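# Four robot arms sort stickered items into matching bins

## Task

Place every item inside the container whose color is the same as the color of the sticker on that item.

## Robot and tools

Robots: four i2rt Big YAM arms, arm1 to arm4. Each has six revolute joints and a two-finger gripper with a wrist camera aimed at the fingertips. Hand reach is roughly 1.0 m from the joint1 axis. Foot (base_link) poses in the scene frame, in metres and quaternion wxyz: arm1 (0.717, -1.361, 0.914) q(0.663, -0.005, 0.006, -0.748); arm2 (0.618, 0.321, 0.928) q(0.677, 0.000, -0.002, 0.736); arm3 (-0.607, 1.202, 0.868) q(0.695, -0.005, 0.005, 0.719); arm4 (-0.738, -0.467, 0.879) q(0.659, -0.003, 0.000, -0.753). Each foot points along its own +x.

Frame: one scene frame in metres, origin on the floor, +z up. "hand" is the spot between the finger pads, about 1 cm short of the tips. The fingers extend along the hand's +z and close along its y. Printed hand positions can be off, more so at long reach. hand_target is where the hand would sit at the joint targets currently being held.

move: one action for any subset of arms, plus a "cameras" list. Cameras: arm1_cam_wrist to arm4_cam_wrist, cam_room_a1, cam_room_a2, cam_room_b1, cam_room_b2, or "all". [] means none. Omitted means all when there is no action and none otherwise. An unknown name voids the call. Each arm gets its own object (arm1, arm2, arm3, arm4) with these keys:
- joints: a dict of absolute targets keyed by name. joint1_rad -2.879..2.879 rotates about the foot, positive counter-clockwise from above, 0 along the foot's +x. joint2_rad 0..3.141 is the shoulder: 0 points the upper arm backward, and rising values lift it and then bring it forward. joint3_rad 0..3.019 is the elbow: 0 is folded, and larger values open it. joint4_rad -1.692..1.57 pitches the hand, positive tilts the fingers up. joint5_rad -1.57..1.57 swings the hand sideways, positive toward the arm's right. joint6_rad -2.094..2.094 rolls the hand, positive clockwise when viewed from behind. gripper_m 0..0.093 is the fingertip gap in metres. Joints move at full speed and can swing hard.
- target: seven numbers [x, y, z, qw, qx, qy, qz]. This is an absolute hand pose in the scene frame (metres). The hand follows a straight line from its hand_target toward it. When target is given, joints may contain only gripper_m; anything else gets the call refused.
- speed: top hand speed in m/s, 0.002..0.5, default 0.25. Rotation is capped at twice that value in rad/s.
- min_time_s: 0.1..8 s. This is a lower bound on how long that arm's joint motions take.
All motions in one action start together. All hand paths in one action finish together, and they end by 10 s even if short of the goal. No action runs past 15 s. Per step, the controller limits each commanded pose to within 100 mm and 20 degrees of the measured pose. Hands lag behind, can stray off the path, and can overshoot the set speed, especially with the arm near straight. Paths do not avoid obstacles or other arms. An arm left out of an action may still be driving toward its old target. Fast arms overshoot; stretched out, they can overshoot by about 30 degrees.

Results: a "move" line lists the arms that were commanded. "pictures" gives the image order. For an arm marked "as last shown", the status reads "not commanded" and the other values are unchanged. A call with no action prints every field: scene number, units and frame. Per arm you see joint_positions; Joint velocities in rad/s (gripper in m/s), reading "within noise" when settled; joint torques in N m, which carry offsets and noise, with numbers 3 and 4 wrapping at ±28; the hand pose; and hand_target. Statuses: done (within 1 cm and 2 degrees, or within the per-joint tolerances); off_target (at rest short of the goal, not a stop); time_out (a stop: joints keep a nearer target, and on_its_own shows it); "joint command not followed" or "pose unreachable" (a safety check withheld arm targets, but the gripper still acts); not_followed (the hand target is dropped, and joint targets may be retried). MOTOR HOT appears at 85 °C. At 100 °C an OVER-TEMPERATURE FAULT drops that arm for 30 to 60 s or more; afterward, resend every key marked limit_stop_at_motor_heat. If a call in a reply is refused or stopped, the later move, wait and finished_scene calls in that reply are skipped.

Gripper: in free air the reading and target run up to about 3 mm wider than the real gap. When clamped on a rigid part, the reading sits up to about 5 mm under or 2 mm over its width. A target 5 mm below the contact width gives a full-force grip of about 50-64 N per pad. A target just under contact gives a light grip. Soft parts get crushed more as the target shrinks.

wait: seconds 0..10, optional cameras. It commands nothing and returns the state.
zoom_image: camera plus region [x0, y0, x1, y1] in pixels, origin at the top-left, at most 504 by 504. It works only on cameras from the newest image set.
read_manual: section "licences" only; moves nothing.
finished_scene: scene (1..3). It ends the scene permanently. The goal must still hold once the robots are left alone. After ending scene 1, make no further call in that reply.

The simulation keeps running while you think, holding the last command. Small random pushes may nudge loose objects.

Avoid the following. Knocking items out of the work area or onto the floor. Dropping parts from a height or releasing them while they are moving. Slamming into fixed or heavy things. Hard contact between robots: closing one gripper on another robot's fingers counts as a press. The safety check can react too late, and it allows fingers, housings and wrist cameras to meet. Arms do not stop on contact and will keep pushing. Holding loads, pushing at unreachable poses, or staying stretched out heats the motors. Prefer smooth, moderate motions.

Each tool is called after "Call:" as name(argument=value, ...), one argument or row to a line, values as JSON.

## Session

Call:
move(
  cameras=["cam_room_a1","cam_room_a2","cam_room_b1","cam_room_b2"],
)

Scene clock: 0.00 s.
Joint torques (N m): no reading
Motor temperatures (°C): arm1=[21 24 27 23 21 21 21] | arm2=[23 24 26 22 22 20 23] | arm3=[24 23 24 23 24 23 23] | arm4=[22 21 23 22 24 21 24]
Heat: arm1: hottest joint3_rad 27 °C; arm2: hottest joint3_rad 26 °C; arm3: hottest joint1_rad 24 °C; arm4: hottest joint5_rad 24 °C.
Joint velocities: within noise
arm1.joint_positions: joint1_rad=-0.168 joint2_rad=+0.560 joint3_rad=+1.361 joint4_rad=-1.410 joint5_rad=+0.239 joint6_rad=+0.692 gripper_m=+0.09396
arm1.joint_status: not commanded
arm1.hand: x=+0.6278 y=-1.5442 z=+1.4391 quat_wxyz=(-0.322, -0.856, -0.206, +0.348) (m; scene frame)
arm1.hand_target: x=+0.6287 y=-1.5418 z=+1.4517 quat_wxyz=(-0.333, -0.850, -0.203, +0.354) (m; scene frame)
arm1.hand_status: not commanded
arm2.joint_positions: joint1_rad=+0.198 joint2_rad=+0.636 joint3_rad=+1.409 joint4_rad=-1.213 joint5_rad=-0.086 joint6_rad=-0.484 gripper_m=+0.09396
arm2.joint_status: not commanded
arm2.hand: x=+0.5320 y=+0.5595 z=+1.5004 quat_wxyz=(-0.394, +0.785, -0.308, -0.366) (m; scene frame)
arm2.hand_target: x=+0.5329 y=+0.5563 z=+1.5110 quat_wxyz=(-0.401, +0.779, -0.305, -0.372) (m; scene frame)
arm2.hand_status: not commanded
arm3.joint_positions: joint1_rad=+0.130 joint2_rad=+0.649 joint3_rad=+1.447 joint4_rad=-1.615 joint5_rad=+0.075 joint6_rad=+0.391 gripper_m=+0.09396
arm3.joint_status: not commanded
arm3.hand: x=-0.6267 y=+1.4063 z=+1.3714 quat_wxyz=(-0.206, +0.569, -0.738, -0.299) (m; scene frame)
arm3.hand_target: x=-0.6265 y=+1.4053 z=+1.3808 quat_wxyz=(-0.211, +0.566, -0.734, -0.309) (m; scene frame)
arm3.hand_status: not commanded
arm4.joint_positions: joint1_rad=+0.147 joint2_rad=+0.586 joint3_rad=+1.324 joint4_rad=-1.592 joint5_rad=+0.245 joint6_rad=+0.670 gripper_m=+0.09396
arm4.joint_status: not commanded
arm4.hand: x=-0.7759 y=-0.6516 z=+1.3503 quat_wxyz=(-0.266, -0.852, -0.372, +0.255) (m; scene frame)
arm4.hand_target: x=-0.7759 y=-0.6503 z=+1.3604 quat_wxyz=(-0.277, -0.848, -0.369, +0.260) (m; scene frame)
arm4.hand_status: not commanded
pictures: cam_room_a1, cam_room_a2, cam_room_b1, cam_room_b2
Images, in order (width x height): cam_room_a1 672x504, cam_room_a2 672x504, cam_room_b1 672x504, cam_room_b2 672x504.

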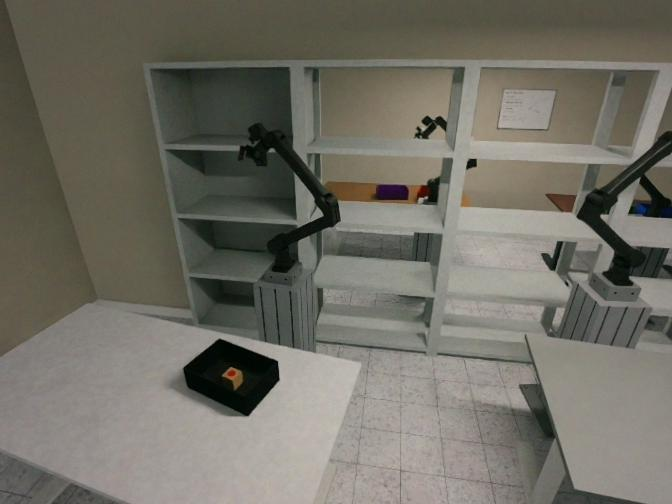

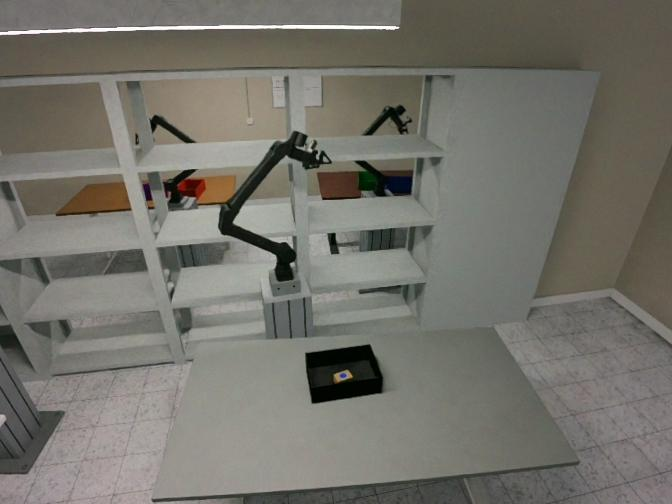

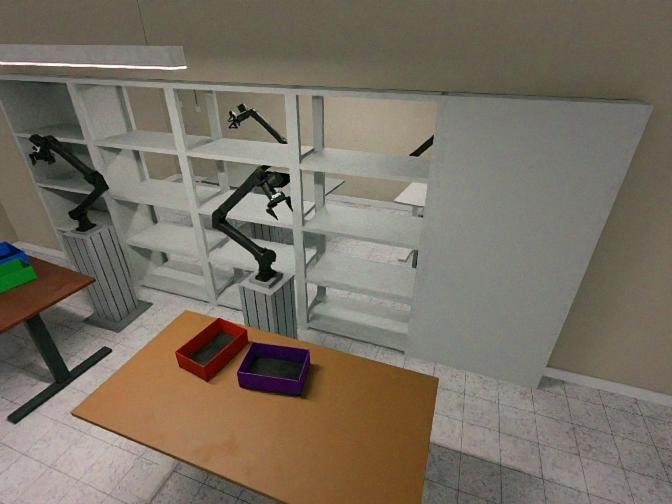

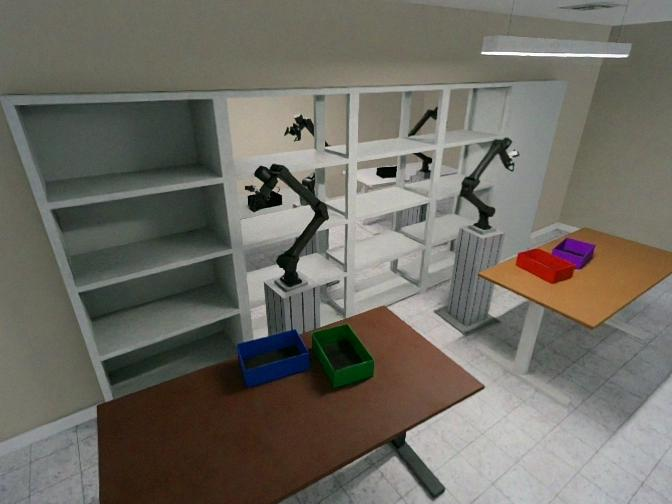

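Call:
move(
  arm1={"joints":{"joint1_rad":1.69,"joint4_rad":-1.45,"joint5_rad":0,"joint6_rad":0},"min_time_s":2.5},
  arm2={"joints":{"joint1_rad":-1.65,"joint4_rad":-1.4,"joint5_rad":0,"joint6_rad":0},"min_time_s":2.5},
  arm3={"joints":{"joint1_rad":1.2,"joint4_rad":-1.45,"joint5_rad":0,"joint6_rad":0},"min_time_s":2.5},
  arm4={"joints":{"joint1_rad":-1.44,"joint4_rad":-1.45,"joint5_rad":0,"joint6_rad":0},"min_time_s":2.5},
  cameras=["arm1_cam_wrist","arm2_cam_wrist","arm3_cam_wrist","arm4_cam_wrist"],
)

Scene clock: 11.33 s.
Joint torques (N m): arm1=[-1.26 4.54 10.88 1.17 -0.01 -0.06] | arm2=[0.26 0.5 10.69 1.76 0.11 0.21] | arm3=[2.02 1.38 9.07 2.26 -0.06 -0.12] | arm4=[0.73 2.02 8.76 1.95 -0.08 -0.09]
Motor temperatures (°C): arm1=[21 24 28 23 21 21 21] | arm2=[23 24 28 22 22 20 23] | arm3=[24 23 25 23 24 23 23] | arm4=[22 21 25 22 24 21 24]
Heat: arm1: hottest joint3_rad 28 °C; arm2: hottest joint3_rad 28 °C; arm3: hottest joint3_rad 25 °C; arm4: hottest joint3_rad 25 °C.
move: arm1 done; arm2 done; arm3 done; arm4 done
Joint velocities: within noise
arm1.joint_positions: joint1_rad=+1.683 joint2_rad=+0.560 joint3_rad=+1.361 joint4_rad=-1.439 joint5_rad=+0.001 joint6_rad=+0.009 gripper_m=+0.09398
arm1.joint_status: all done
arm1.hand: x=+0.9276 y=-1.3644 z=+1.4262 quat_wxyz=(-0.442, -0.008, -0.897, -0.001)
arm1.hand_target: x=+0.9232 y=-1.3628 z=+1.4357 quat_wxyz=(-0.448, -0.001, -0.894, -0.001)
arm1.hand_status: not commanded
arm2.joint_positions: joint1_rad=-1.645 joint2_rad=+0.636 joint3_rad=+1.409 joint4_rad=-1.385 joint5_rad=-0.003 joint6_rad=-0.015 gripper_m=+0.09397
arm2.joint_status: all done
arm2.hand: x=+0.8508 y=+0.3213 z=+1.4631 quat_wxyz=(-0.462, +0.011, -0.887, -0.001)
arm2.hand_target: x=+0.8458 y=+0.3196 z=+1.4694 quat_wxyz=(-0.465, +0.001, -0.886, -0.003)
arm2.hand_status: not commanded
arm3.joint_positions: joint1_rad=+1.188 joint2_rad=+0.649 joint3_rad=+1.447 joint4_rad=-1.467 joint5_rad=+0.002 joint6_rad=+0.008 gripper_m=+0.09397
arm3.joint_status: all done
arm3.hand: x=-0.8166 y=+1.2864 z=+1.3995 quat_wxyz=(-0.069, +0.886, -0.163, -0.428)
arm3.hand_target: x=-0.8177 y=+1.2838 z=+1.4119 quat_wxyz=(-0.070, +0.880, -0.152, -0.444)
arm3.hand_status: not commanded
arm4.joint_positions: joint1_rad=-1.437 joint2_rad=+0.586 joint3_rad=+1.324 joint4_rad=-1.468 joint5_rad=+0.004 joint6_rad=+0.015 gripper_m=+0.09396
arm4.joint_status: all done
arm4.hand: x=-0.9471 y=-0.4640 z=+1.3681 quat_wxyz=(-0.003, -0.912, +0.008, +0.410)
arm4.hand_target: x=-0.9478 y=-0.4641 z=+1.3818 quat_wxyz=(-0.001, -0.904, +0.002, +0.428)
arm4.hand_status: not commanded
Images, in order (width x height): arm1_cam_wrist 672x504, arm2_cam_wrist 672x504, arm3_cam_wrist 672x504, arm4_cam_wrist 672x504.

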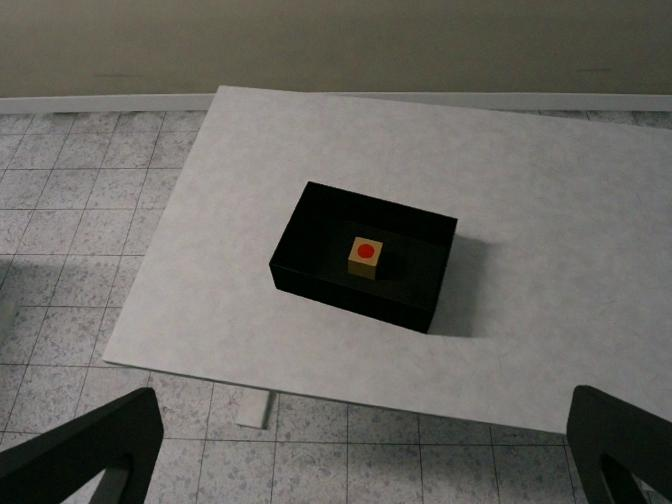

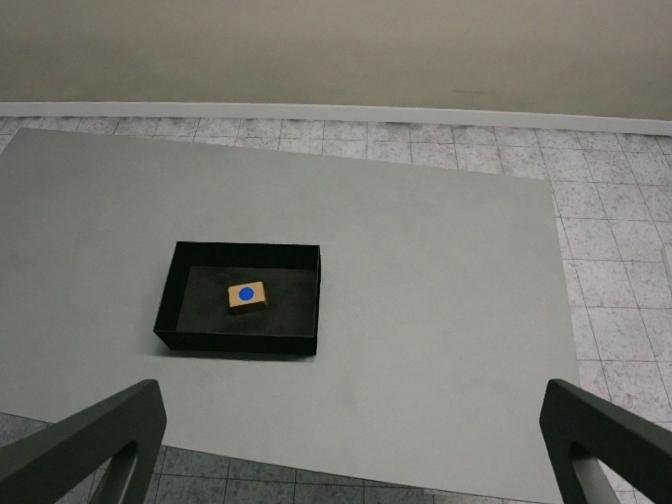

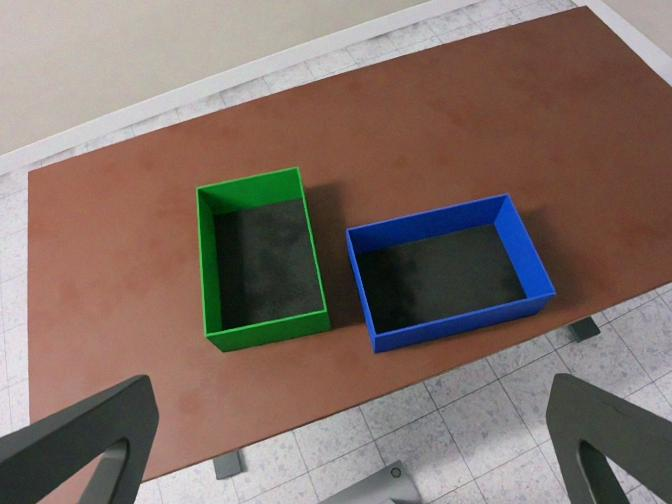

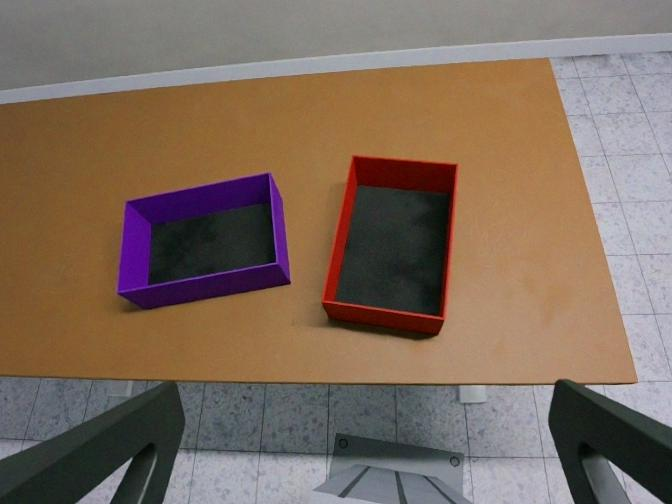

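Call:
move(
  arm1={"target":[1.30,-1.367,0.85,0.2735,0.1172,0.9541,-0.0336],"speed":0.3},
  arm2={"target":[1.18,0.53,0.88,0.2578,-0.0842,0.9623,0.0226],"speed":0.3},
  arm3={"joints":{"joint1_rad":-2.24,"joint2_rad":0.6,"joint3_rad":1.39,"joint4_rad":-0.9},"min_time_s":4},
  arm4={"joints":{"joint1_rad":1.17,"joint2_rad":0.632,"joint3_rad":1.44,"joint4_rad":-0.9},"min_time_s":4},
  cameras=["arm1_cam_wrist","arm2_cam_wrist"],
)

Scene clock: 69.80 s.
Joint torques (N m): arm1=[-0.79 -13.68 9.85 1.85 0.16 0.13] | arm2=[1.49 -17.79 10.85 2.24 -0.07 0.2] | arm3=[0.38 1.2 6.98 2.62 0.04 -0.12] | arm4=[0.79 2.37 10.5 2.24 -0.01 -0.09]
Motor temperatures (°C): arm1=[21 24 32 23 21 21 21] | arm2=[23 24 31 22 22 20 23] | arm3=[24 23 28 24 24 23 23] | arm4=[22 21 31 22 24 21 24]
Heat: arm1: hottest joint3_rad 32 °C; arm2: hottest joint3_rad 31 °C; arm3: hottest joint3_rad 28 °C; arm4: hottest joint3_rad 31 °C.
move: arm1 off_target; arm2 off_target; arm3 done; arm4 done
Joint velocities: within noise
arm1.joint_positions: joint1_rad=+1.718 joint2_rad=+1.945 joint3_rad=+0.980 joint4_rad=-0.108 joint5_rad=+0.146 joint6_rad=+0.228 gripper_m=+0.09398
arm1.joint_status: not commanded
arm1.hand: x=+1.2748 y=-1.3715 z=+0.8327 quat_wxyz=(-0.245, -0.115, -0.962, +0.039)
arm1.hand_target: x=+1.2989 y=-1.3669 z=+0.8507 quat_wxyz=(-0.273, -0.117, -0.954, +0.033)
arm1.hand_status: off_target (0.031 m and 3.5 deg from the pose sent, 0.686 m and 24.3 deg at the start)
arm2.joint_positions: joint1_rad=-1.276 joint2_rad=+1.949 joint3_rad=+1.061 joint4_rad=-0.216 joint5_rad=+0.111 joint6_rad=+0.172 gripper_m=+0.09397
arm2.joint_status: not commanded
arm2.hand: x=+1.1610 y=+0.5162 z=+0.8699 quat_wxyz=(-0.238, +0.087, -0.967, -0.012)
arm2.hand_target: x=+1.1790 y=+0.5298 z=+0.8806 quat_wxyz=(-0.258, +0.084, -0.962, -0.023)
arm2.hand_status: off_target (0.026 m and 2.7 deg from the pose sent, 0.701 m and 26.5 deg at the start)
arm3.joint_positions: joint1_rad=-2.229 joint2_rad=+0.609 joint3_rad=+1.397 joint4_rad=-0.918 joint5_rad=+0.000 joint6_rad=+0.007 gripper_m=+0.09399
arm3.joint_status: all done
arm3.hand: x=-0.3926 y=+1.0560 z=+1.5113 quat_wxyz=(-0.631, -0.228, -0.713, +0.205)
arm3.hand_target: x=-0.3961 y=+1.0549 z=+1.5141 quat_wxyz=(-0.636, -0.228, -0.706, +0.213)
arm3.hand_status: not commanded
arm4.joint_positions: joint1_rad=+1.167 joint2_rad=+0.620 joint3_rad=+1.395 joint4_rad=-0.920 joint5_rad=+0.002 joint6_rad=+0.014 gripper_m=+0.09398
arm4.joint_status: all done
arm4.hand: x=-0.5023 y=-0.6039 z=+1.5159 quat_wxyz=(-0.630, -0.205, -0.729, +0.172)
arm4.hand_target: x=-0.5051 y=-0.6008 z=+1.5409 quat_wxyz=(-0.649, -0.193, -0.714, +0.179)
arm4.hand_status: not commanded
Images, in order (width x height): arm1_cam_wrist 672x504, arm2_cam_wrist 672x504.

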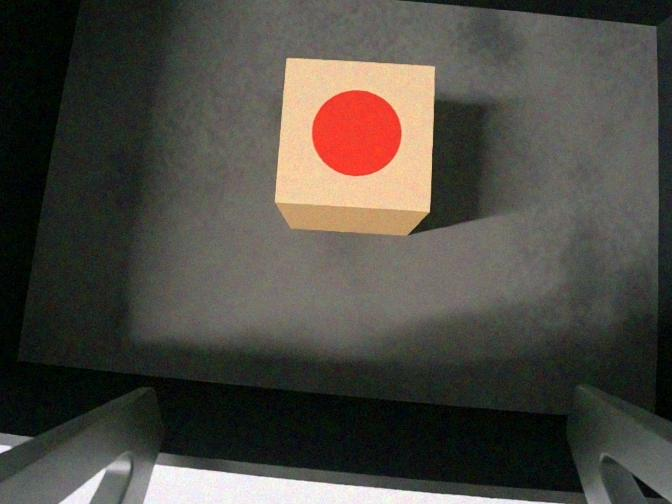

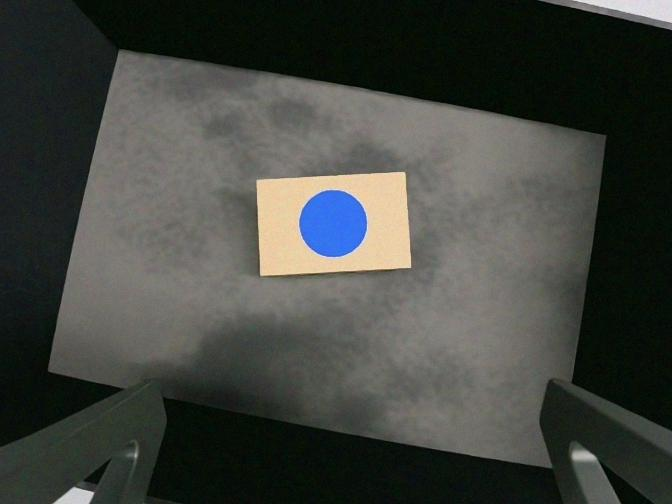

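Call:
move(
  arm1={"target":[1.359,-1.383,0.818,0.2809,0.1417,0.9483,-0.042],"speed":0.15},
  arm2={"target":[1.215,0.543,0.815,0.2738,-0.1113,0.9549,0.0319],"speed":0.15},
  cameras=["arm1_cam_wrist","arm2_cam_wrist"],
)

Scene clock: 98.03 s.
Joint torques (N m): arm1=[-2.9 -14.27 10.8 1.47 0.19 0.15] | arm2=[0.62 -18.78 10.25 2.48 -0.11 -0.09] | arm3=[0.44 1.03 6.97 2.65 0.04 -0.12] | arm4=[1.2 2.67 10.37 2.19 0.03 -0.12]
Motor temperatures (°C): arm1=[21 24 32 23 21 21 21] | arm2=[23 25 32 22 22 20 23] | arm3=[24 23 28 24 24 23 23] | arm4=[22 21 31 22 24 21 24]
Heat: arm1: hottest joint3_rad 32 °C; arm2: hottest joint3_rad 32 °C; arm3: hottest joint3_rad 28 °C; arm4: hottest joint3_rad 31 °C.
move: arm1 off_target; arm2 off_target
Joint velocities: within noise
arm1.joint_positions: joint1_rad=+1.713 joint2_rad=+2.097 joint3_rad=+1.159 joint4_rad=-0.106 joint5_rad=+0.166 joint6_rad=+0.250 gripper_m=+0.09398
arm1.joint_status: not commanded
arm1.hand: x=+1.3363 y=-1.3764 z=+0.8076 quat_wxyz=(-0.260, -0.131, -0.956, +0.044)
arm1.hand_target: x=+1.3580 y=-1.3832 z=+0.8189 quat_wxyz=(-0.281, -0.142, -0.948, +0.042)
arm1.hand_status: off_target (0.026 m and 2.8 deg from the pose sent, 0.086 m and 5.4 deg at the start)
arm2.joint_positions: joint1_rad=-1.276 joint2_rad=+2.136 joint3_rad=+1.154 joint4_rad=-0.079 joint5_rad=+0.084 joint6_rad=+0.139 gripper_m=+0.09397
arm2.joint_status: not commanded
arm2.hand: x=+1.1950 y=+0.5351 z=+0.8105 quat_wxyz=(-0.255, +0.105, -0.961, -0.027)
arm2.hand_target: x=+1.2141 y=+0.5427 z=+0.8157 quat_wxyz=(-0.274, +0.111, -0.955, -0.032)
arm2.hand_status: off_target (0.022 m and 2.4 deg from the pose sent, 0.082 m and 5.6 deg at the start)
arm3, arm4: as last shown
Images, in order (width x height): arm1_cam_wrist 672x504, arm2_cam_wrist 672x504.

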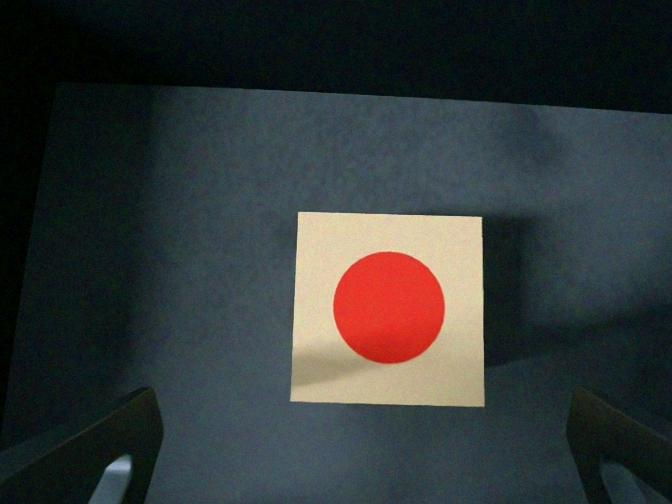

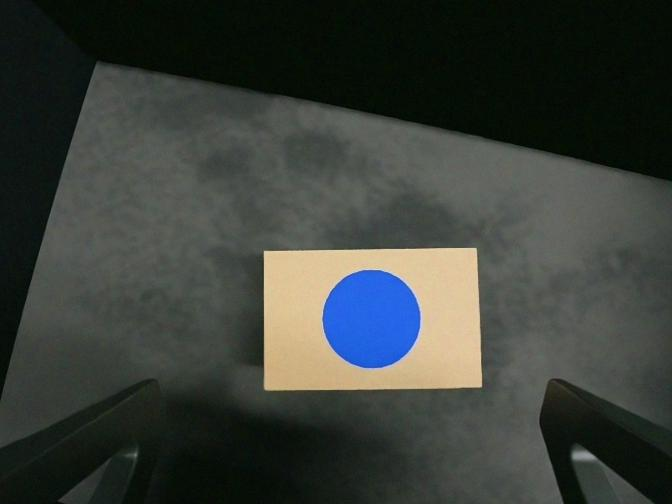

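Call:
move(
  arm1={"target":[1.3815,-1.3996,0.778,0.2809,0.1417,0.9483,-0.042],"speed":0.1},
  arm2={"target":[1.238,0.542,0.7665,0.2738,-0.1113,0.9549,0.0319],"speed":0.1},
  cameras=["arm1_cam_wrist","arm2_cam_wrist"],
)

Scene clock: 109.70 s.
Joint torques (N m): arm1=[-2.67 -16.09 10.4 1.95 0.05 -0.05] | arm2=[0.03 -19.6 9.81 2.51 -0.11 -0.09] | arm3=[0.56 1.2 6.97 2.61 0.05 -0.11] | arm4=[1.61 2.9 10.52 2.18 0 -0.09]
Motor temperatures (°C): arm1=[21 25 33 23 21 21 21] | arm2=[23 26 31 23 22 20 23] | arm3=[24 23 28 24 24 23 23] | arm4=[22 21 31 23 24 21 24]
Heat: arm1: hottest joint3_rad 33 °C; arm2: hottest joint3_rad 31 °C; arm3: hottest joint3_rad 28 °C; arm4: hottest joint3_rad 31 °C.
move: arm1 off_target; arm2 off_target
Joint velocities: within noise
arm1.joint_positions: joint1_rad=+1.680 joint2_rad=+2.216 joint3_rad=+1.245 joint4_rad=-0.078 joint5_rad=+0.154 joint6_rad=+0.242 gripper_m=+0.09398
arm1.joint_status: not commanded
arm1.hand: x=+1.3568 y=-1.3947 z=+0.7676 quat_wxyz=(-0.257, -0.141, -0.955, +0.044)
arm1.hand_target: x=+1.3803 y=-1.3997 z=+0.7790 quat_wxyz=(-0.281, -0.142, -0.948, +0.042)
arm1.hand_status: off_target (0.027 m and 2.9 deg from the pose sent, 0.059 m and 2.8 deg at the start)
arm2.joint_positions: joint1_rad=-1.285 joint2_rad=+2.267 joint3_rad=+1.246 joint4_rad=-0.033 joint5_rad=+0.075 joint6_rad=+0.124 gripper_m=+0.09397
arm2.joint_status: not commanded
arm2.hand: x=+1.2187 y=+0.5397 z=+0.7665 quat_wxyz=(-0.258, +0.109, -0.960, -0.029)
arm2.hand_target: x=+1.2372 y=+0.5416 z=+0.7671 quat_wxyz=(-0.274, +0.111, -0.955, -0.032)
arm2.hand_status: off_target (0.019 m and 2.0 deg from the pose sent, 0.062 m and 2.4 deg at the start)
arm3, arm4: as last shown
Images, in order (width x height): arm1_cam_wrist 672x504, arm2_cam_wrist 672x504.

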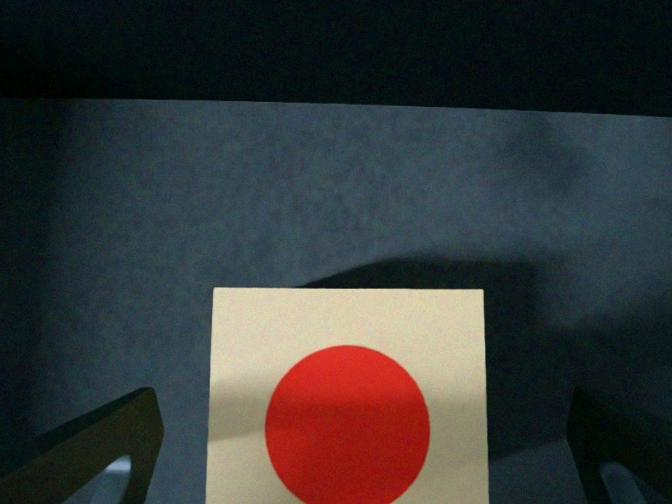

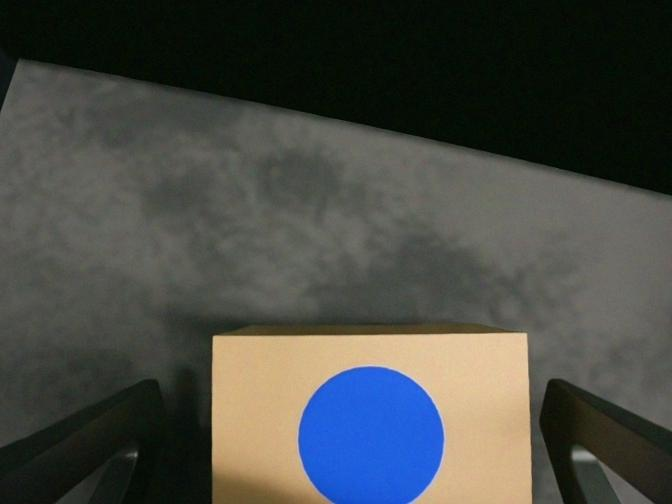

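Call:
move(
  arm1={"joints":{"gripper_m":0.036}},
  arm2={"target":[1.241,0.537,0.754,0.2738,-0.1113,0.9549,0.0319],"speed":0.1},
  cameras=["arm2_cam_wrist"],
)

Call:
move(
  arm2={"joints":{"gripper_m":0.05}},
  cameras=["arm1_cam_wrist","arm2_cam_wrist"],
)

Scene clock: 115.57 s.
Joint torques (N m): arm1=[-2.02 -15.91 10.35 1.83 0.11 -0.02] | arm2=[-0.03 -19.14 9.74 2.54 -0.12 -0.09] | arm3=[0.62 1.14 6.94 2.62 0.05 -0.11] | arm4=[1.44 3.08 10.5 2.07 -0.02 -0.09]
Motor temperatures (°C): arm1=[21 25 32 23 21 21 21] | arm2=[23 26 31 23 22 20 23] | arm3=[24 23 28 24 24 23 23] | arm4=[22 21 31 23 24 21 24]
Heat: arm1: hottest joint3_rad 32 °C; arm2: hottest joint3_rad 31 °C; arm3: hottest joint3_rad 28 °C; arm4: hottest joint3_rad 31 °C.
move: arm1 off_target; arm2 off_target
Joint velocities: within noise
arm1.joint_positions: joint1_rad=+1.680 joint2_rad=+2.216 joint3_rad=+1.245 joint4_rad=-0.077 joint5_rad=+0.153 joint6_rad=+0.242 gripper_m=+0.05299
arm1.joint_status: gripper_m off_target (ended at +0.05302, target +0.03600)
arm1.hand: x=+1.3572 y=-1.3945 z=+0.7678 quat_wxyz=(-0.257, -0.141, -0.955, +0.043)
arm1.hand_target: x=+1.3804 y=-1.3997 z=+0.7790 quat_wxyz=(-0.281, -0.142, -0.948, +0.042)
arm1.hand_status: not commanded
arm2.joint_positions: joint1_rad=-1.295 joint2_rad=+2.289 joint3_rad=+1.257 joint4_rad=-0.013 joint5_rad=+0.069 joint6_rad=+0.115 gripper_m=+0.09397
arm2.joint_status: not commanded
arm2.hand: x=+1.2236 y=+0.5361 z=+0.7586 quat_wxyz=(-0.261, +0.109, -0.959, -0.030)
arm2.hand_target: x=+1.2401 y=+0.5366 z=+0.7545 quat_wxyz=(-0.274, +0.111, -0.955, -0.032)
arm2.hand_status: off_target (0.018 m and 1.6 deg from the pose sent, 0.026 m and 2.0 deg at the start)
arm3, arm4: as last shown
Images, in order (width x height): arm2_cam_wrist 672x504.

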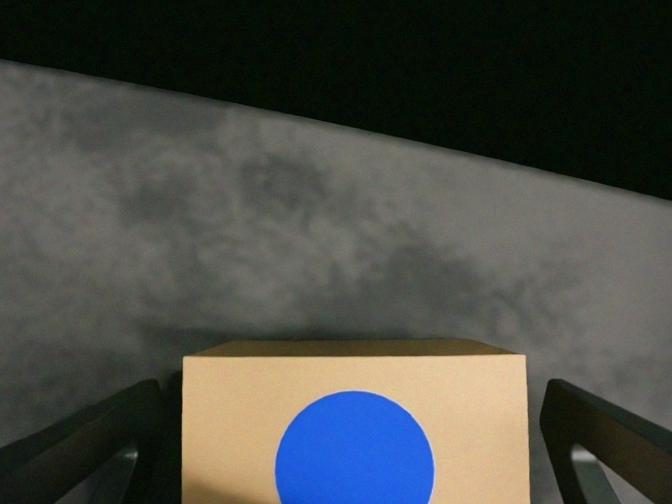

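Scene clock: 116.13 s.
Joint torques (N m): arm1=[-1.73 -16.03 10.47 1.91 0.11 -0.04] | arm2=[0.03 -19.14 9.73 2.51 -0.11 -0.07] | arm3=[0.32 1.14 6.98 2.63 0.04 -0.12] | arm4=[1.08 2.78 10.33 2.19 0.01 -0.1]
Motor temperatures (°C): arm1=[21 25 32 23 21 21 21] | arm2=[23 26 31 23 22 20 23] | arm3=[24 23 27 24 24 23 23] | arm4=[22 21 31 23 24 21 24]
Heat: arm1: hottest joint3_rad 32 °C; arm2: hottest joint3_rad 31 °C; arm3: hottest joint3_rad 27 °C; arm4: hottest joint3_rad 31 °C.
move: arm2 off_target
Joint velocities: within noise
arm1, arm3, arm4: as last shown
arm2.joint_positions: joint1_rad=-1.295 joint2_rad=+2.289 joint3_rad=+1.257 joint4_rad=-0.013 joint5_rad=+0.069 joint6_rad=+0.114 gripper_m=+0.06888
arm2.joint_status: gripper_m off_target (ended at +0.06890, target +0.05000)
arm2.hand: x=+1.2238 y=+0.5363 z=+0.7587 quat_wxyz=(-0.261, +0.109, -0.959, -0.030)
arm2.hand_target: x=+1.2401 y=+0.5367 z=+0.7545 quat_wxyz=(-0.274, +0.111, -0.955, -0.032)
arm2.hand_status: not commanded
Images, in order (width x height): arm1_cam_wrist 672x504, arm2_cam_wrist 672x504.

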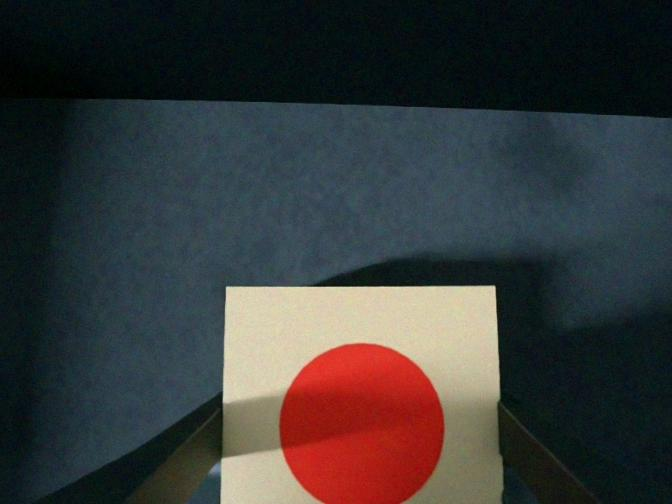

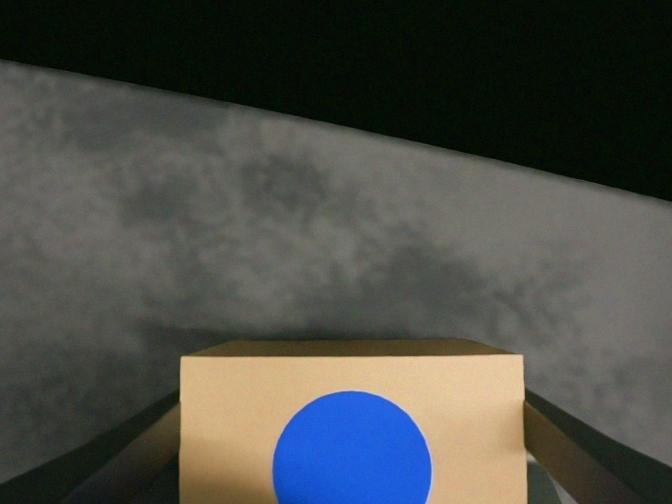

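Call:
move(
  arm1={"target":[1.37,-1.395,0.90,0.2809,0.1417,0.9483,-0.042],"speed":0.2},
  arm2={"target":[1.225,0.535,0.90,0.2738,-0.1113,0.9549,0.0319],"speed":0.2},
)

Call:
move(
  arm1={"joints":{"joint1_rad":-2.0,"joint2_rad":0.9,"joint3_rad":0.95,"joint4_rad":-1.12,"joint5_rad":0,"joint6_rad":0},"min_time_s":4.5},
  arm2={"joints":{"joint1_rad":0.868,"joint2_rad":1.06,"joint3_rad":1.03,"joint4_rad":-1.07,"joint5_rad":0,"joint6_rad":0},"min_time_s":3.5},
  cameras=["arm1_cam_wrist","arm2_cam_wrist"],
)

Scene clock: 137.30 s.
Joint torques (N m): arm1=[-2.32 -16.67 9.4 0.81 0.23 0.02] | arm2=[0.5 -20.31 7.87 1.36 0.04 -0.01] | arm3=[0.44 1.2 6.99 2.61 0.04 -0.12] | arm4=[0.38 2.67 10.48 2.29 0.02 -0.09]
Motor temperatures (°C): arm1=[21 25 32 23 21 21 22] | arm2=[23 27 31 23 22 20 24] | arm3=[24 23 27 24 24 23 23] | arm4=[22 21 32 23 24 21 24]
Heat: arm1: hottest joint3_rad 32 °C; arm2: hottest joint3_rad 31 °C; arm3: hottest joint3_rad 27 °C; arm4: hottest joint3_rad 32 °C.
move: arm1 off_target; arm2 off_target
Joint velocities: within noise
arm1.joint_positions: joint1_rad=+1.680 joint2_rad=+1.982 joint3_rad=+1.245 joint4_rad=-0.274 joint5_rad=+0.154 joint6_rad=+0.242 gripper_m=+0.05298
arm1.joint_status: not commanded
arm1.hand: x=+1.3656 y=-1.3951 z=+0.8889 quat_wxyz=(-0.274, -0.142, -0.950, +0.042)
arm1.hand_target: x=+1.3700 y=-1.3950 z=+0.9000 quat_wxyz=(-0.281, -0.142, -0.948, +0.042)
arm1.hand_status: off_target (0.012 m and 0.8 deg from the pose sent, 0.133 m and 2.9 deg at the start)
arm2.joint_positions: joint1_rad=-1.295 joint2_rad=+1.994 joint3_rad=+1.234 joint4_rad=-0.234 joint5_rad=+0.069 joint6_rad=+0.114 gripper_m=+0.06888
arm2.joint_status: not commanded
arm2.hand: x=+1.2317 y=+0.5389 z=+0.9072 quat_wxyz=(-0.285, +0.107, -0.952, -0.036)
arm2.hand_target: x=+1.2250 y=+0.5351 z=+0.9001 quat_wxyz=(-0.274, +0.111, -0.955, -0.032)
arm2.hand_status: off_target (0.011 m and 1.5 deg from the pose sent, 0.141 m and 1.5 deg at the start)
arm3, arm4: as last shown
pictures: none

Scene clock: 142.20 s.
Joint torques (N m): arm1=[-2.02 -3.31 11.6 0.85 -0.06 -0.08] | arm2=[0.38 -8.59 10.21 1.13 -0.07 -0.08] | arm3=[0.56 1.14 6.94 2.61 0.04 -0.12] | arm4=[0.79 2.55 10.43 2.26 0.02 -0.1]
Motor temperatures (°C): arm1=[21 25 32 23 21 21 22] | arm2=[23 27 31 23 22 20 24] | arm3=[24 23 27 24 24 23 23] | arm4=[22 21 32 23 24 21 24]
Heat: arm1: hottest joint3_rad 32 °C; arm2: hottest joint3_rad 31 °C; arm3: hottest joint3_rad 27 °C; arm4: hottest joint3_rad 32 °C.
move: arm1 done; arm2 done
Joint velocities: within noise
arm1.joint_positions: joint1_rad=-1.997 joint2_rad=+0.907 joint3_rad=+0.947 joint4_rad=-1.111 joint5_rad=+0.002 joint6_rad=+0.009 gripper_m=+0.05298
arm1.joint_status: all done
arm1.hand: x=+0.4293 y=-1.1824 z=+1.1874 quat_wxyz=(+0.066, -0.930, +0.266, +0.246)
arm1.hand_target: x=+0.4318 y=-1.1832 z=+1.1898 quat_wxyz=(+0.066, -0.930, +0.263, +0.246)
arm1.hand_status: not commanded
arm2.joint_positions: joint1_rad=+0.871 joint2_rad=+1.064 joint3_rad=+1.042 joint4_rad=-1.057 joint5_rad=+0.001 joint6_rad=+0.015 gripper_m=+0.06889
arm2.joint_status: all done
arm2.hand: x=+0.2940 y=+0.5493 z=+1.1959 quat_wxyz=(-0.074, +0.922, -0.300, -0.232)
arm2.hand_target: x=+0.2999 y=+0.5465 z=+1.1898 quat_wxyz=(-0.073, +0.926, -0.296, -0.222)
arm2.hand_status: not commanded
arm3, arm4: as last shown
Images, in order (width x height): arm1_cam_wrist 672x504, arm2_cam_wrist 672x504.

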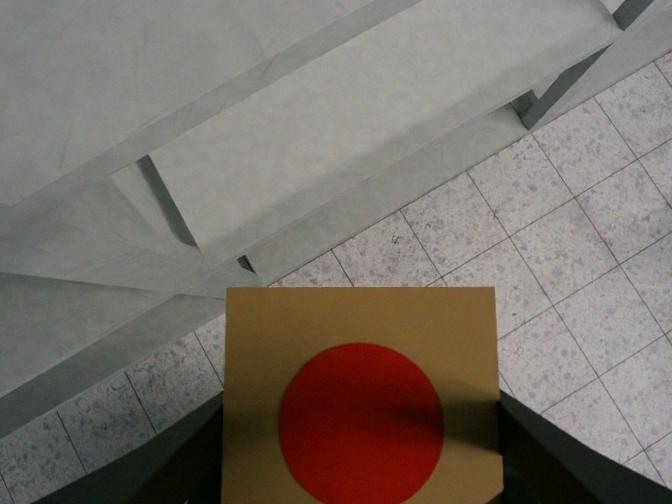

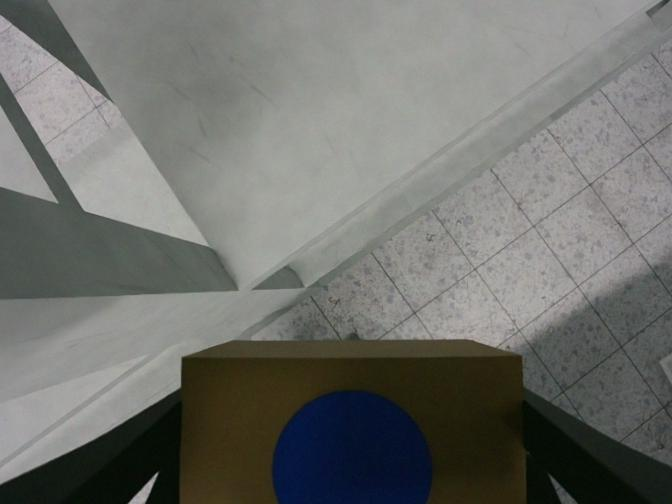

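Call:
move(
  arm1={"target":[0.0,-0.92,1.115,0.0725,-0.9275,0.2615,0.2572],"speed":0.2},
  arm2={"target":[0.0,0.76,1.11,0.0763,-0.922,0.2952,0.2385],"speed":0.2},
)

Call:
move(
  arm1={"target":[0.0,-0.92,1.07,0.0725,-0.9275,0.2615,0.2572],"speed":0.12},
  arm2={"target":[0.0,0.76,1.04,0.0763,-0.922,0.2952,0.2385],"speed":0.12},
  cameras=["arm3_cam_wrist","arm4_cam_wrist"],
)

Call:
zoom_image(
  camera="arm3_cam_wrist",
  region=[280, 240, 440, 400],
)

Call:
zoom_image(
  camera="arm4_cam_wrist",
  region=[320, 240, 480, 400],
)

Scene clock: 152.90 s.
Joint torques (N m): arm1=[-1.26 -22.24 17.69 0.83 0.11 -0.05] | arm2=[0.38 -21.71 16.64 1.13 -0.18 -0.05] | arm3=[0.38 1.2 6.99 2.56 0.04 -0.13] | arm4=[1.03 2.37 10.45 2.3 0.02 -0.07]
Motor temperatures (°C): arm1=[21 25 33 23 21 21 22] | arm2=[23 26 32 22 22 20 24] | arm3=[24 23 27 24 24 23 23] | arm4=[22 21 32 23 24 21 24]
Heat: arm1: hottest joint3_rad 33 °C; arm2: hottest joint3_rad 32 °C; arm3: hottest joint3_rad 27 °C; arm4: hottest joint3_rad 32 °C.
move: arm1 off_target; arm2 off_target
Joint velocities: within noise
arm1.joint_positions: joint1_rad=-1.997 joint2_rad=+2.360 joint3_rad=+2.442 joint4_rad=-1.179 joint5_rad=+0.004 joint6_rad=+0.007 gripper_m=+0.05298
arm1.joint_status: not commanded
arm1.hand: x=+0.0099 y=-0.9270 z=+1.0856 quat_wxyz=(+0.064, -0.933, +0.267, +0.233)
arm1.hand_target: x=+0.0017 y=-0.9210 z=+1.1150 quat_wxyz=(+0.073, -0.927, +0.262, +0.258)
arm1.hand_status: off_target (0.032 m and 3.1 deg from the pose sent, 0.508 m and 1.6 deg at the start)
arm2.joint_positions: joint1_rad=+0.871 joint2_rad=+2.025 joint3_rad=+1.885 joint4_rad=-0.952 joint5_rad=+0.001 joint6_rad=+0.015 gripper_m=+0.06889
arm2.joint_status: not commanded
arm2.hand: x=+0.0125 y=+0.7485 z=+1.0955 quat_wxyz=(-0.072, +0.924, -0.301, -0.226)
arm2.hand_target: x=+0.0011 y=+0.7594 z=+1.1099 quat_wxyz=(-0.077, +0.922, -0.295, -0.239)
arm2.hand_status: off_target (0.022 m and 1.7 deg from the pose sent, 0.372 m and 0.9 deg at the start)
arm3, arm4: as last shown
pictures: none

Scene clock: 154.27 s.
Joint torques (N m): arm1=[-1.61 -22.65 12.03 1.94 0.07 -0.06] | arm2=[0.44 -22.01 10.5 2.56 -0.18 -0.05] | arm3=[0.56 1.26 6.97 2.63 0.05 -0.12] | arm4=[0.73 2.43 10.35 2.19 0.01 -0.09]
Motor temperatures (°C): arm1=[21 25 33 23 21 21 22] | arm2=[23 26 32 23 22 20 24] | arm3=[24 23 27 24 24 23 23] | arm4=[22 21 32 23 24 21 24]
Heat: arm1: hottest joint3_rad 33 °C; arm2: hottest joint3_rad 32 °C; arm3: hottest joint3_rad 27 °C; arm4: hottest joint3_rad 32 °C.
move: arm1 off_target; arm2 off_target
Joint velocities: within noise
arm1.joint_positions: joint1_rad=-1.997 joint2_rad=+2.360 joint3_rad=+2.367 joint4_rad=-1.085 joint5_rad=+0.004 joint6_rad=+0.007 gripper_m=+0.05298
arm1.joint_status: not commanded
arm1.hand: x=+0.0046 y=-0.9239 z=+1.0596 quat_wxyz=(+0.066, -0.931, +0.266, +0.242)
arm1.hand_target: x=+0.0003 y=-0.9201 z=+1.0702 quat_wxyz=(+0.073, -0.927, +0.262, +0.257)
arm1.hand_status: off_target (0.012 m and 1.9 deg from the pose sent, 0.020 m and 3.1 deg at the start)
arm2.joint_positions: joint1_rad=+0.871 joint2_rad=+2.068 joint3_rad=+1.836 joint4_rad=-0.828 joint5_rad=+0.001 joint6_rad=+0.015 gripper_m=+0.06889
arm2.joint_status: not commanded
arm2.hand: x=+0.0011 y=+0.7566 z=+1.0555 quat_wxyz=(-0.077, +0.920, -0.299, -0.241)
arm2.hand_target: x=+0.0003 y=+0.7598 z=+1.0403 quat_wxyz=(-0.076, +0.922, -0.295, -0.239)
arm2.hand_status: off_target (0.016 m and 0.6 deg from the pose sent, 0.058 m and 1.7 deg at the start)
arm3.joint_positions: joint1_rad=-2.229 joint2_rad=+0.609 joint3_rad=+1.397 joint4_rad=-0.918 joint5_rad=+0.000 joint6_rad=+0.007 gripper_m=+0.09399
arm3.joint_status: not commanded
arm3.hand: x=-0.3926 y=+1.0560 z=+1.5113 quat_wxyz=(-0.631, -0.228, -0.713, +0.205)
arm3.hand_target: x=-0.3961 y=+1.0549 z=+1.5141 quat_wxyz=(-0.636, -0.228, -0.706, +0.213)
arm3.hand_status: not commanded
arm4.joint_positions: joint1_rad=+1.167 joint2_rad=+0.620 joint3_rad=+1.395 joint4_rad=-0.920 joint5_rad=+0.002 joint6_rad=+0.014 gripper_m=+0.09398
arm4.joint_status: not commanded
arm4.hand: x=-0.5023 y=-0.6039 z=+1.5159 quat_wxyz=(-0.630, -0.205, -0.729, +0.172)
arm4.hand_target: x=-0.5051 y=-0.6008 z=+1.5409 quat_wxyz=(-0.649, -0.193, -0.714, +0.179)
arm4.hand_status: not commanded
Images, in order (width x height): arm3_cam_wrist 672x504, arm4_cam_wrist 672x504.

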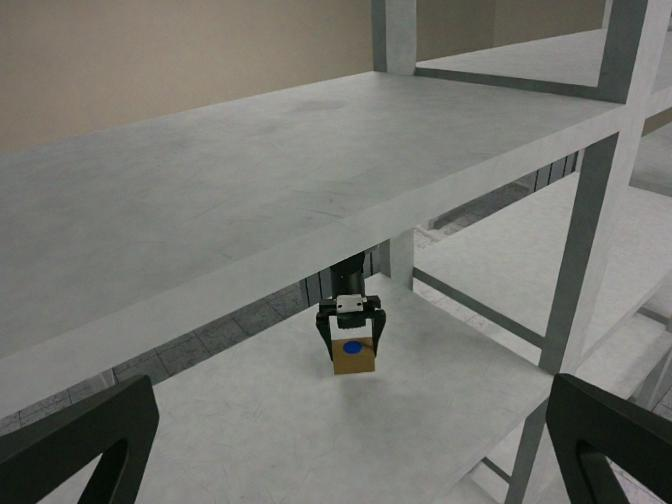

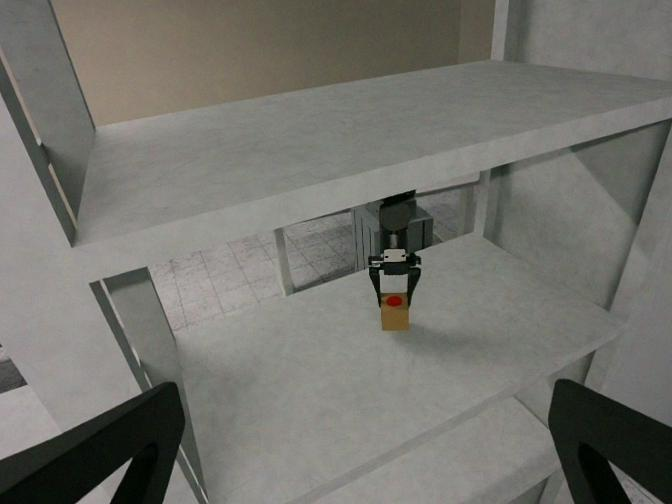

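Scaled by 3.150.

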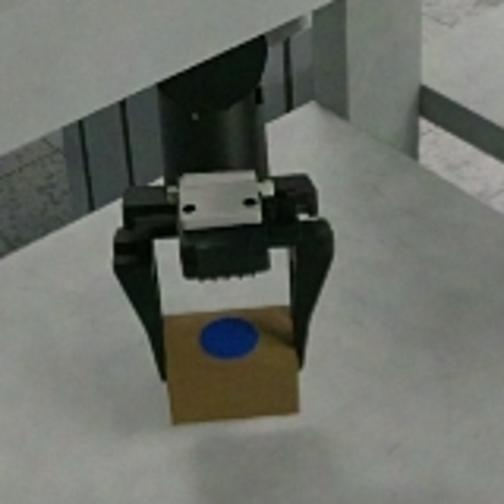

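Scaled by 3.150.

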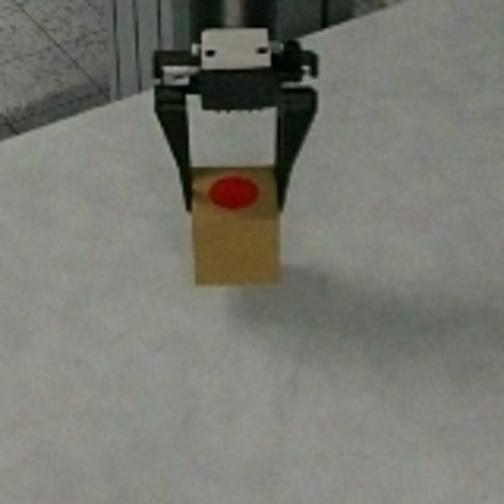

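Call:
move(
  arm1={"target":[0.0,-0.92,1.05,0.0725,-0.9275,0.2615,0.2572],"speed":0.06},
  arm2={"target":[0.0,0.76,1.016,0.0763,-0.922,0.2952,0.2385],"speed":0.06},
  cameras=["arm3_cam_wrist","arm4_cam_wrist"],
)

Call:
zoom_image(
  camera="arm3_cam_wrist",
  region=[280, 240, 440, 400],
)

Call:
zoom_image(
  camera="arm4_cam_wrist",
  region=[320, 240, 480, 400],
)

Scene clock: 162.77 s.
Joint torques (N m): arm1=[-1.85 -22.59 11.6 1.89 0.08 -0.09] | arm2=[0.5 -21.71 10.03 2.61 -0.18 -0.06] | arm3=[0.56 1.2 6.97 2.62 0.05 -0.12] | arm4=[1.38 3.08 10.41 2.11 0.01 -0.09]
Motor temperatures (°C): arm1=[21 26 33 23 21 21 22] | arm2=[23 26 32 23 22 20 24] | arm3=[24 23 27 24 24 23 23] | arm4=[22 21 33 23 24 21 24]
Heat: arm1: hottest joint3_rad 33 °C; arm2: hottest joint3_rad 32 °C; arm3: hottest joint3_rad 27 °C; arm4: hottest joint3_rad 33 °C.
move: arm1 off_target; arm2 off_target
Joint velocities: within noise
arm1.joint_positions: joint1_rad=-1.997 joint2_rad=+2.360 joint3_rad=+2.317 joint4_rad=-1.032 joint5_rad=+0.004 joint6_rad=+0.007 gripper_m=+0.05298
arm1.joint_status: not commanded
arm1.hand: x=+0.0041 y=-0.9238 z=+1.0408 quat_wxyz=(+0.067, -0.930, +0.266, +0.244)
arm1.hand_target: x=+0.0002 y=-0.9201 z=+1.0500 quat_wxyz=(+0.073, -0.927, +0.262, +0.257)
arm1.hand_status: off_target (0.011 m and 1.8 deg from the pose sent, 0.011 m and 1.9 deg at the start)
arm2.joint_positions: joint1_rad=+0.871 joint2_rad=+2.076 joint3_rad=+1.807 joint4_rad=-0.776 joint5_rad=+0.001 joint6_rad=+0.015 gripper_m=+0.06889
arm2.joint_status: not commanded
arm2.hand: x=-0.0004 y=+0.7577 z=+1.0411 quat_wxyz=(-0.079, +0.918, -0.299, -0.248)
arm2.hand_target: x=+0.0008 y=+0.7595 z=+1.0163 quat_wxyz=(-0.076, +0.922, -0.295, -0.238)
arm2.hand_status: off_target (0.025 m and 1.2 deg from the pose sent, 0.040 m and 0.6 deg at the start)
arm3, arm4: as last shown
Images, in order (width x height): arm3_cam_wrist 672x504, arm4_cam_wrist 672x504.

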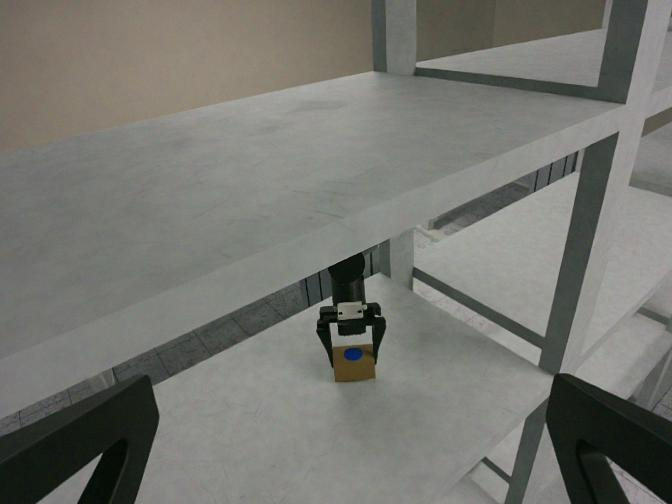

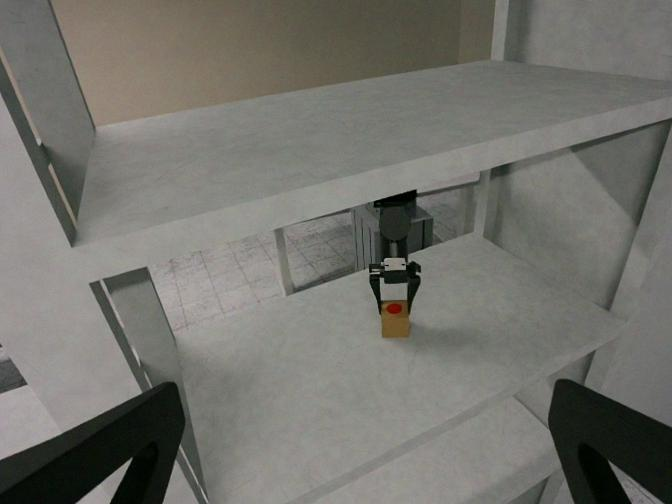

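Scaled by 3.150.

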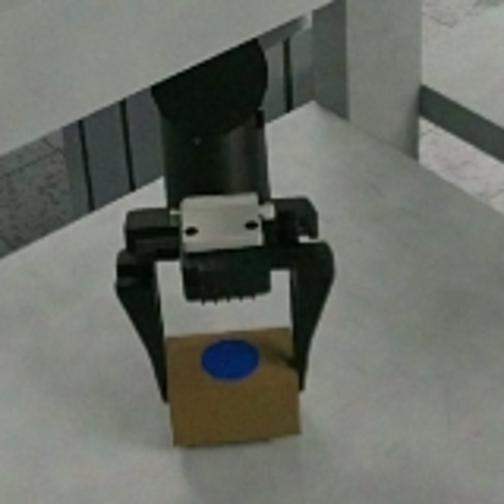

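Scaled by 3.150.

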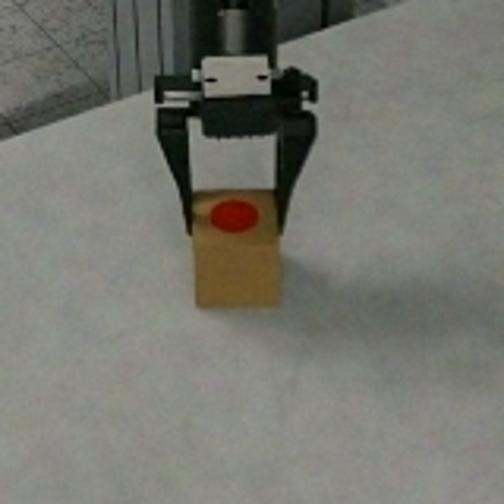

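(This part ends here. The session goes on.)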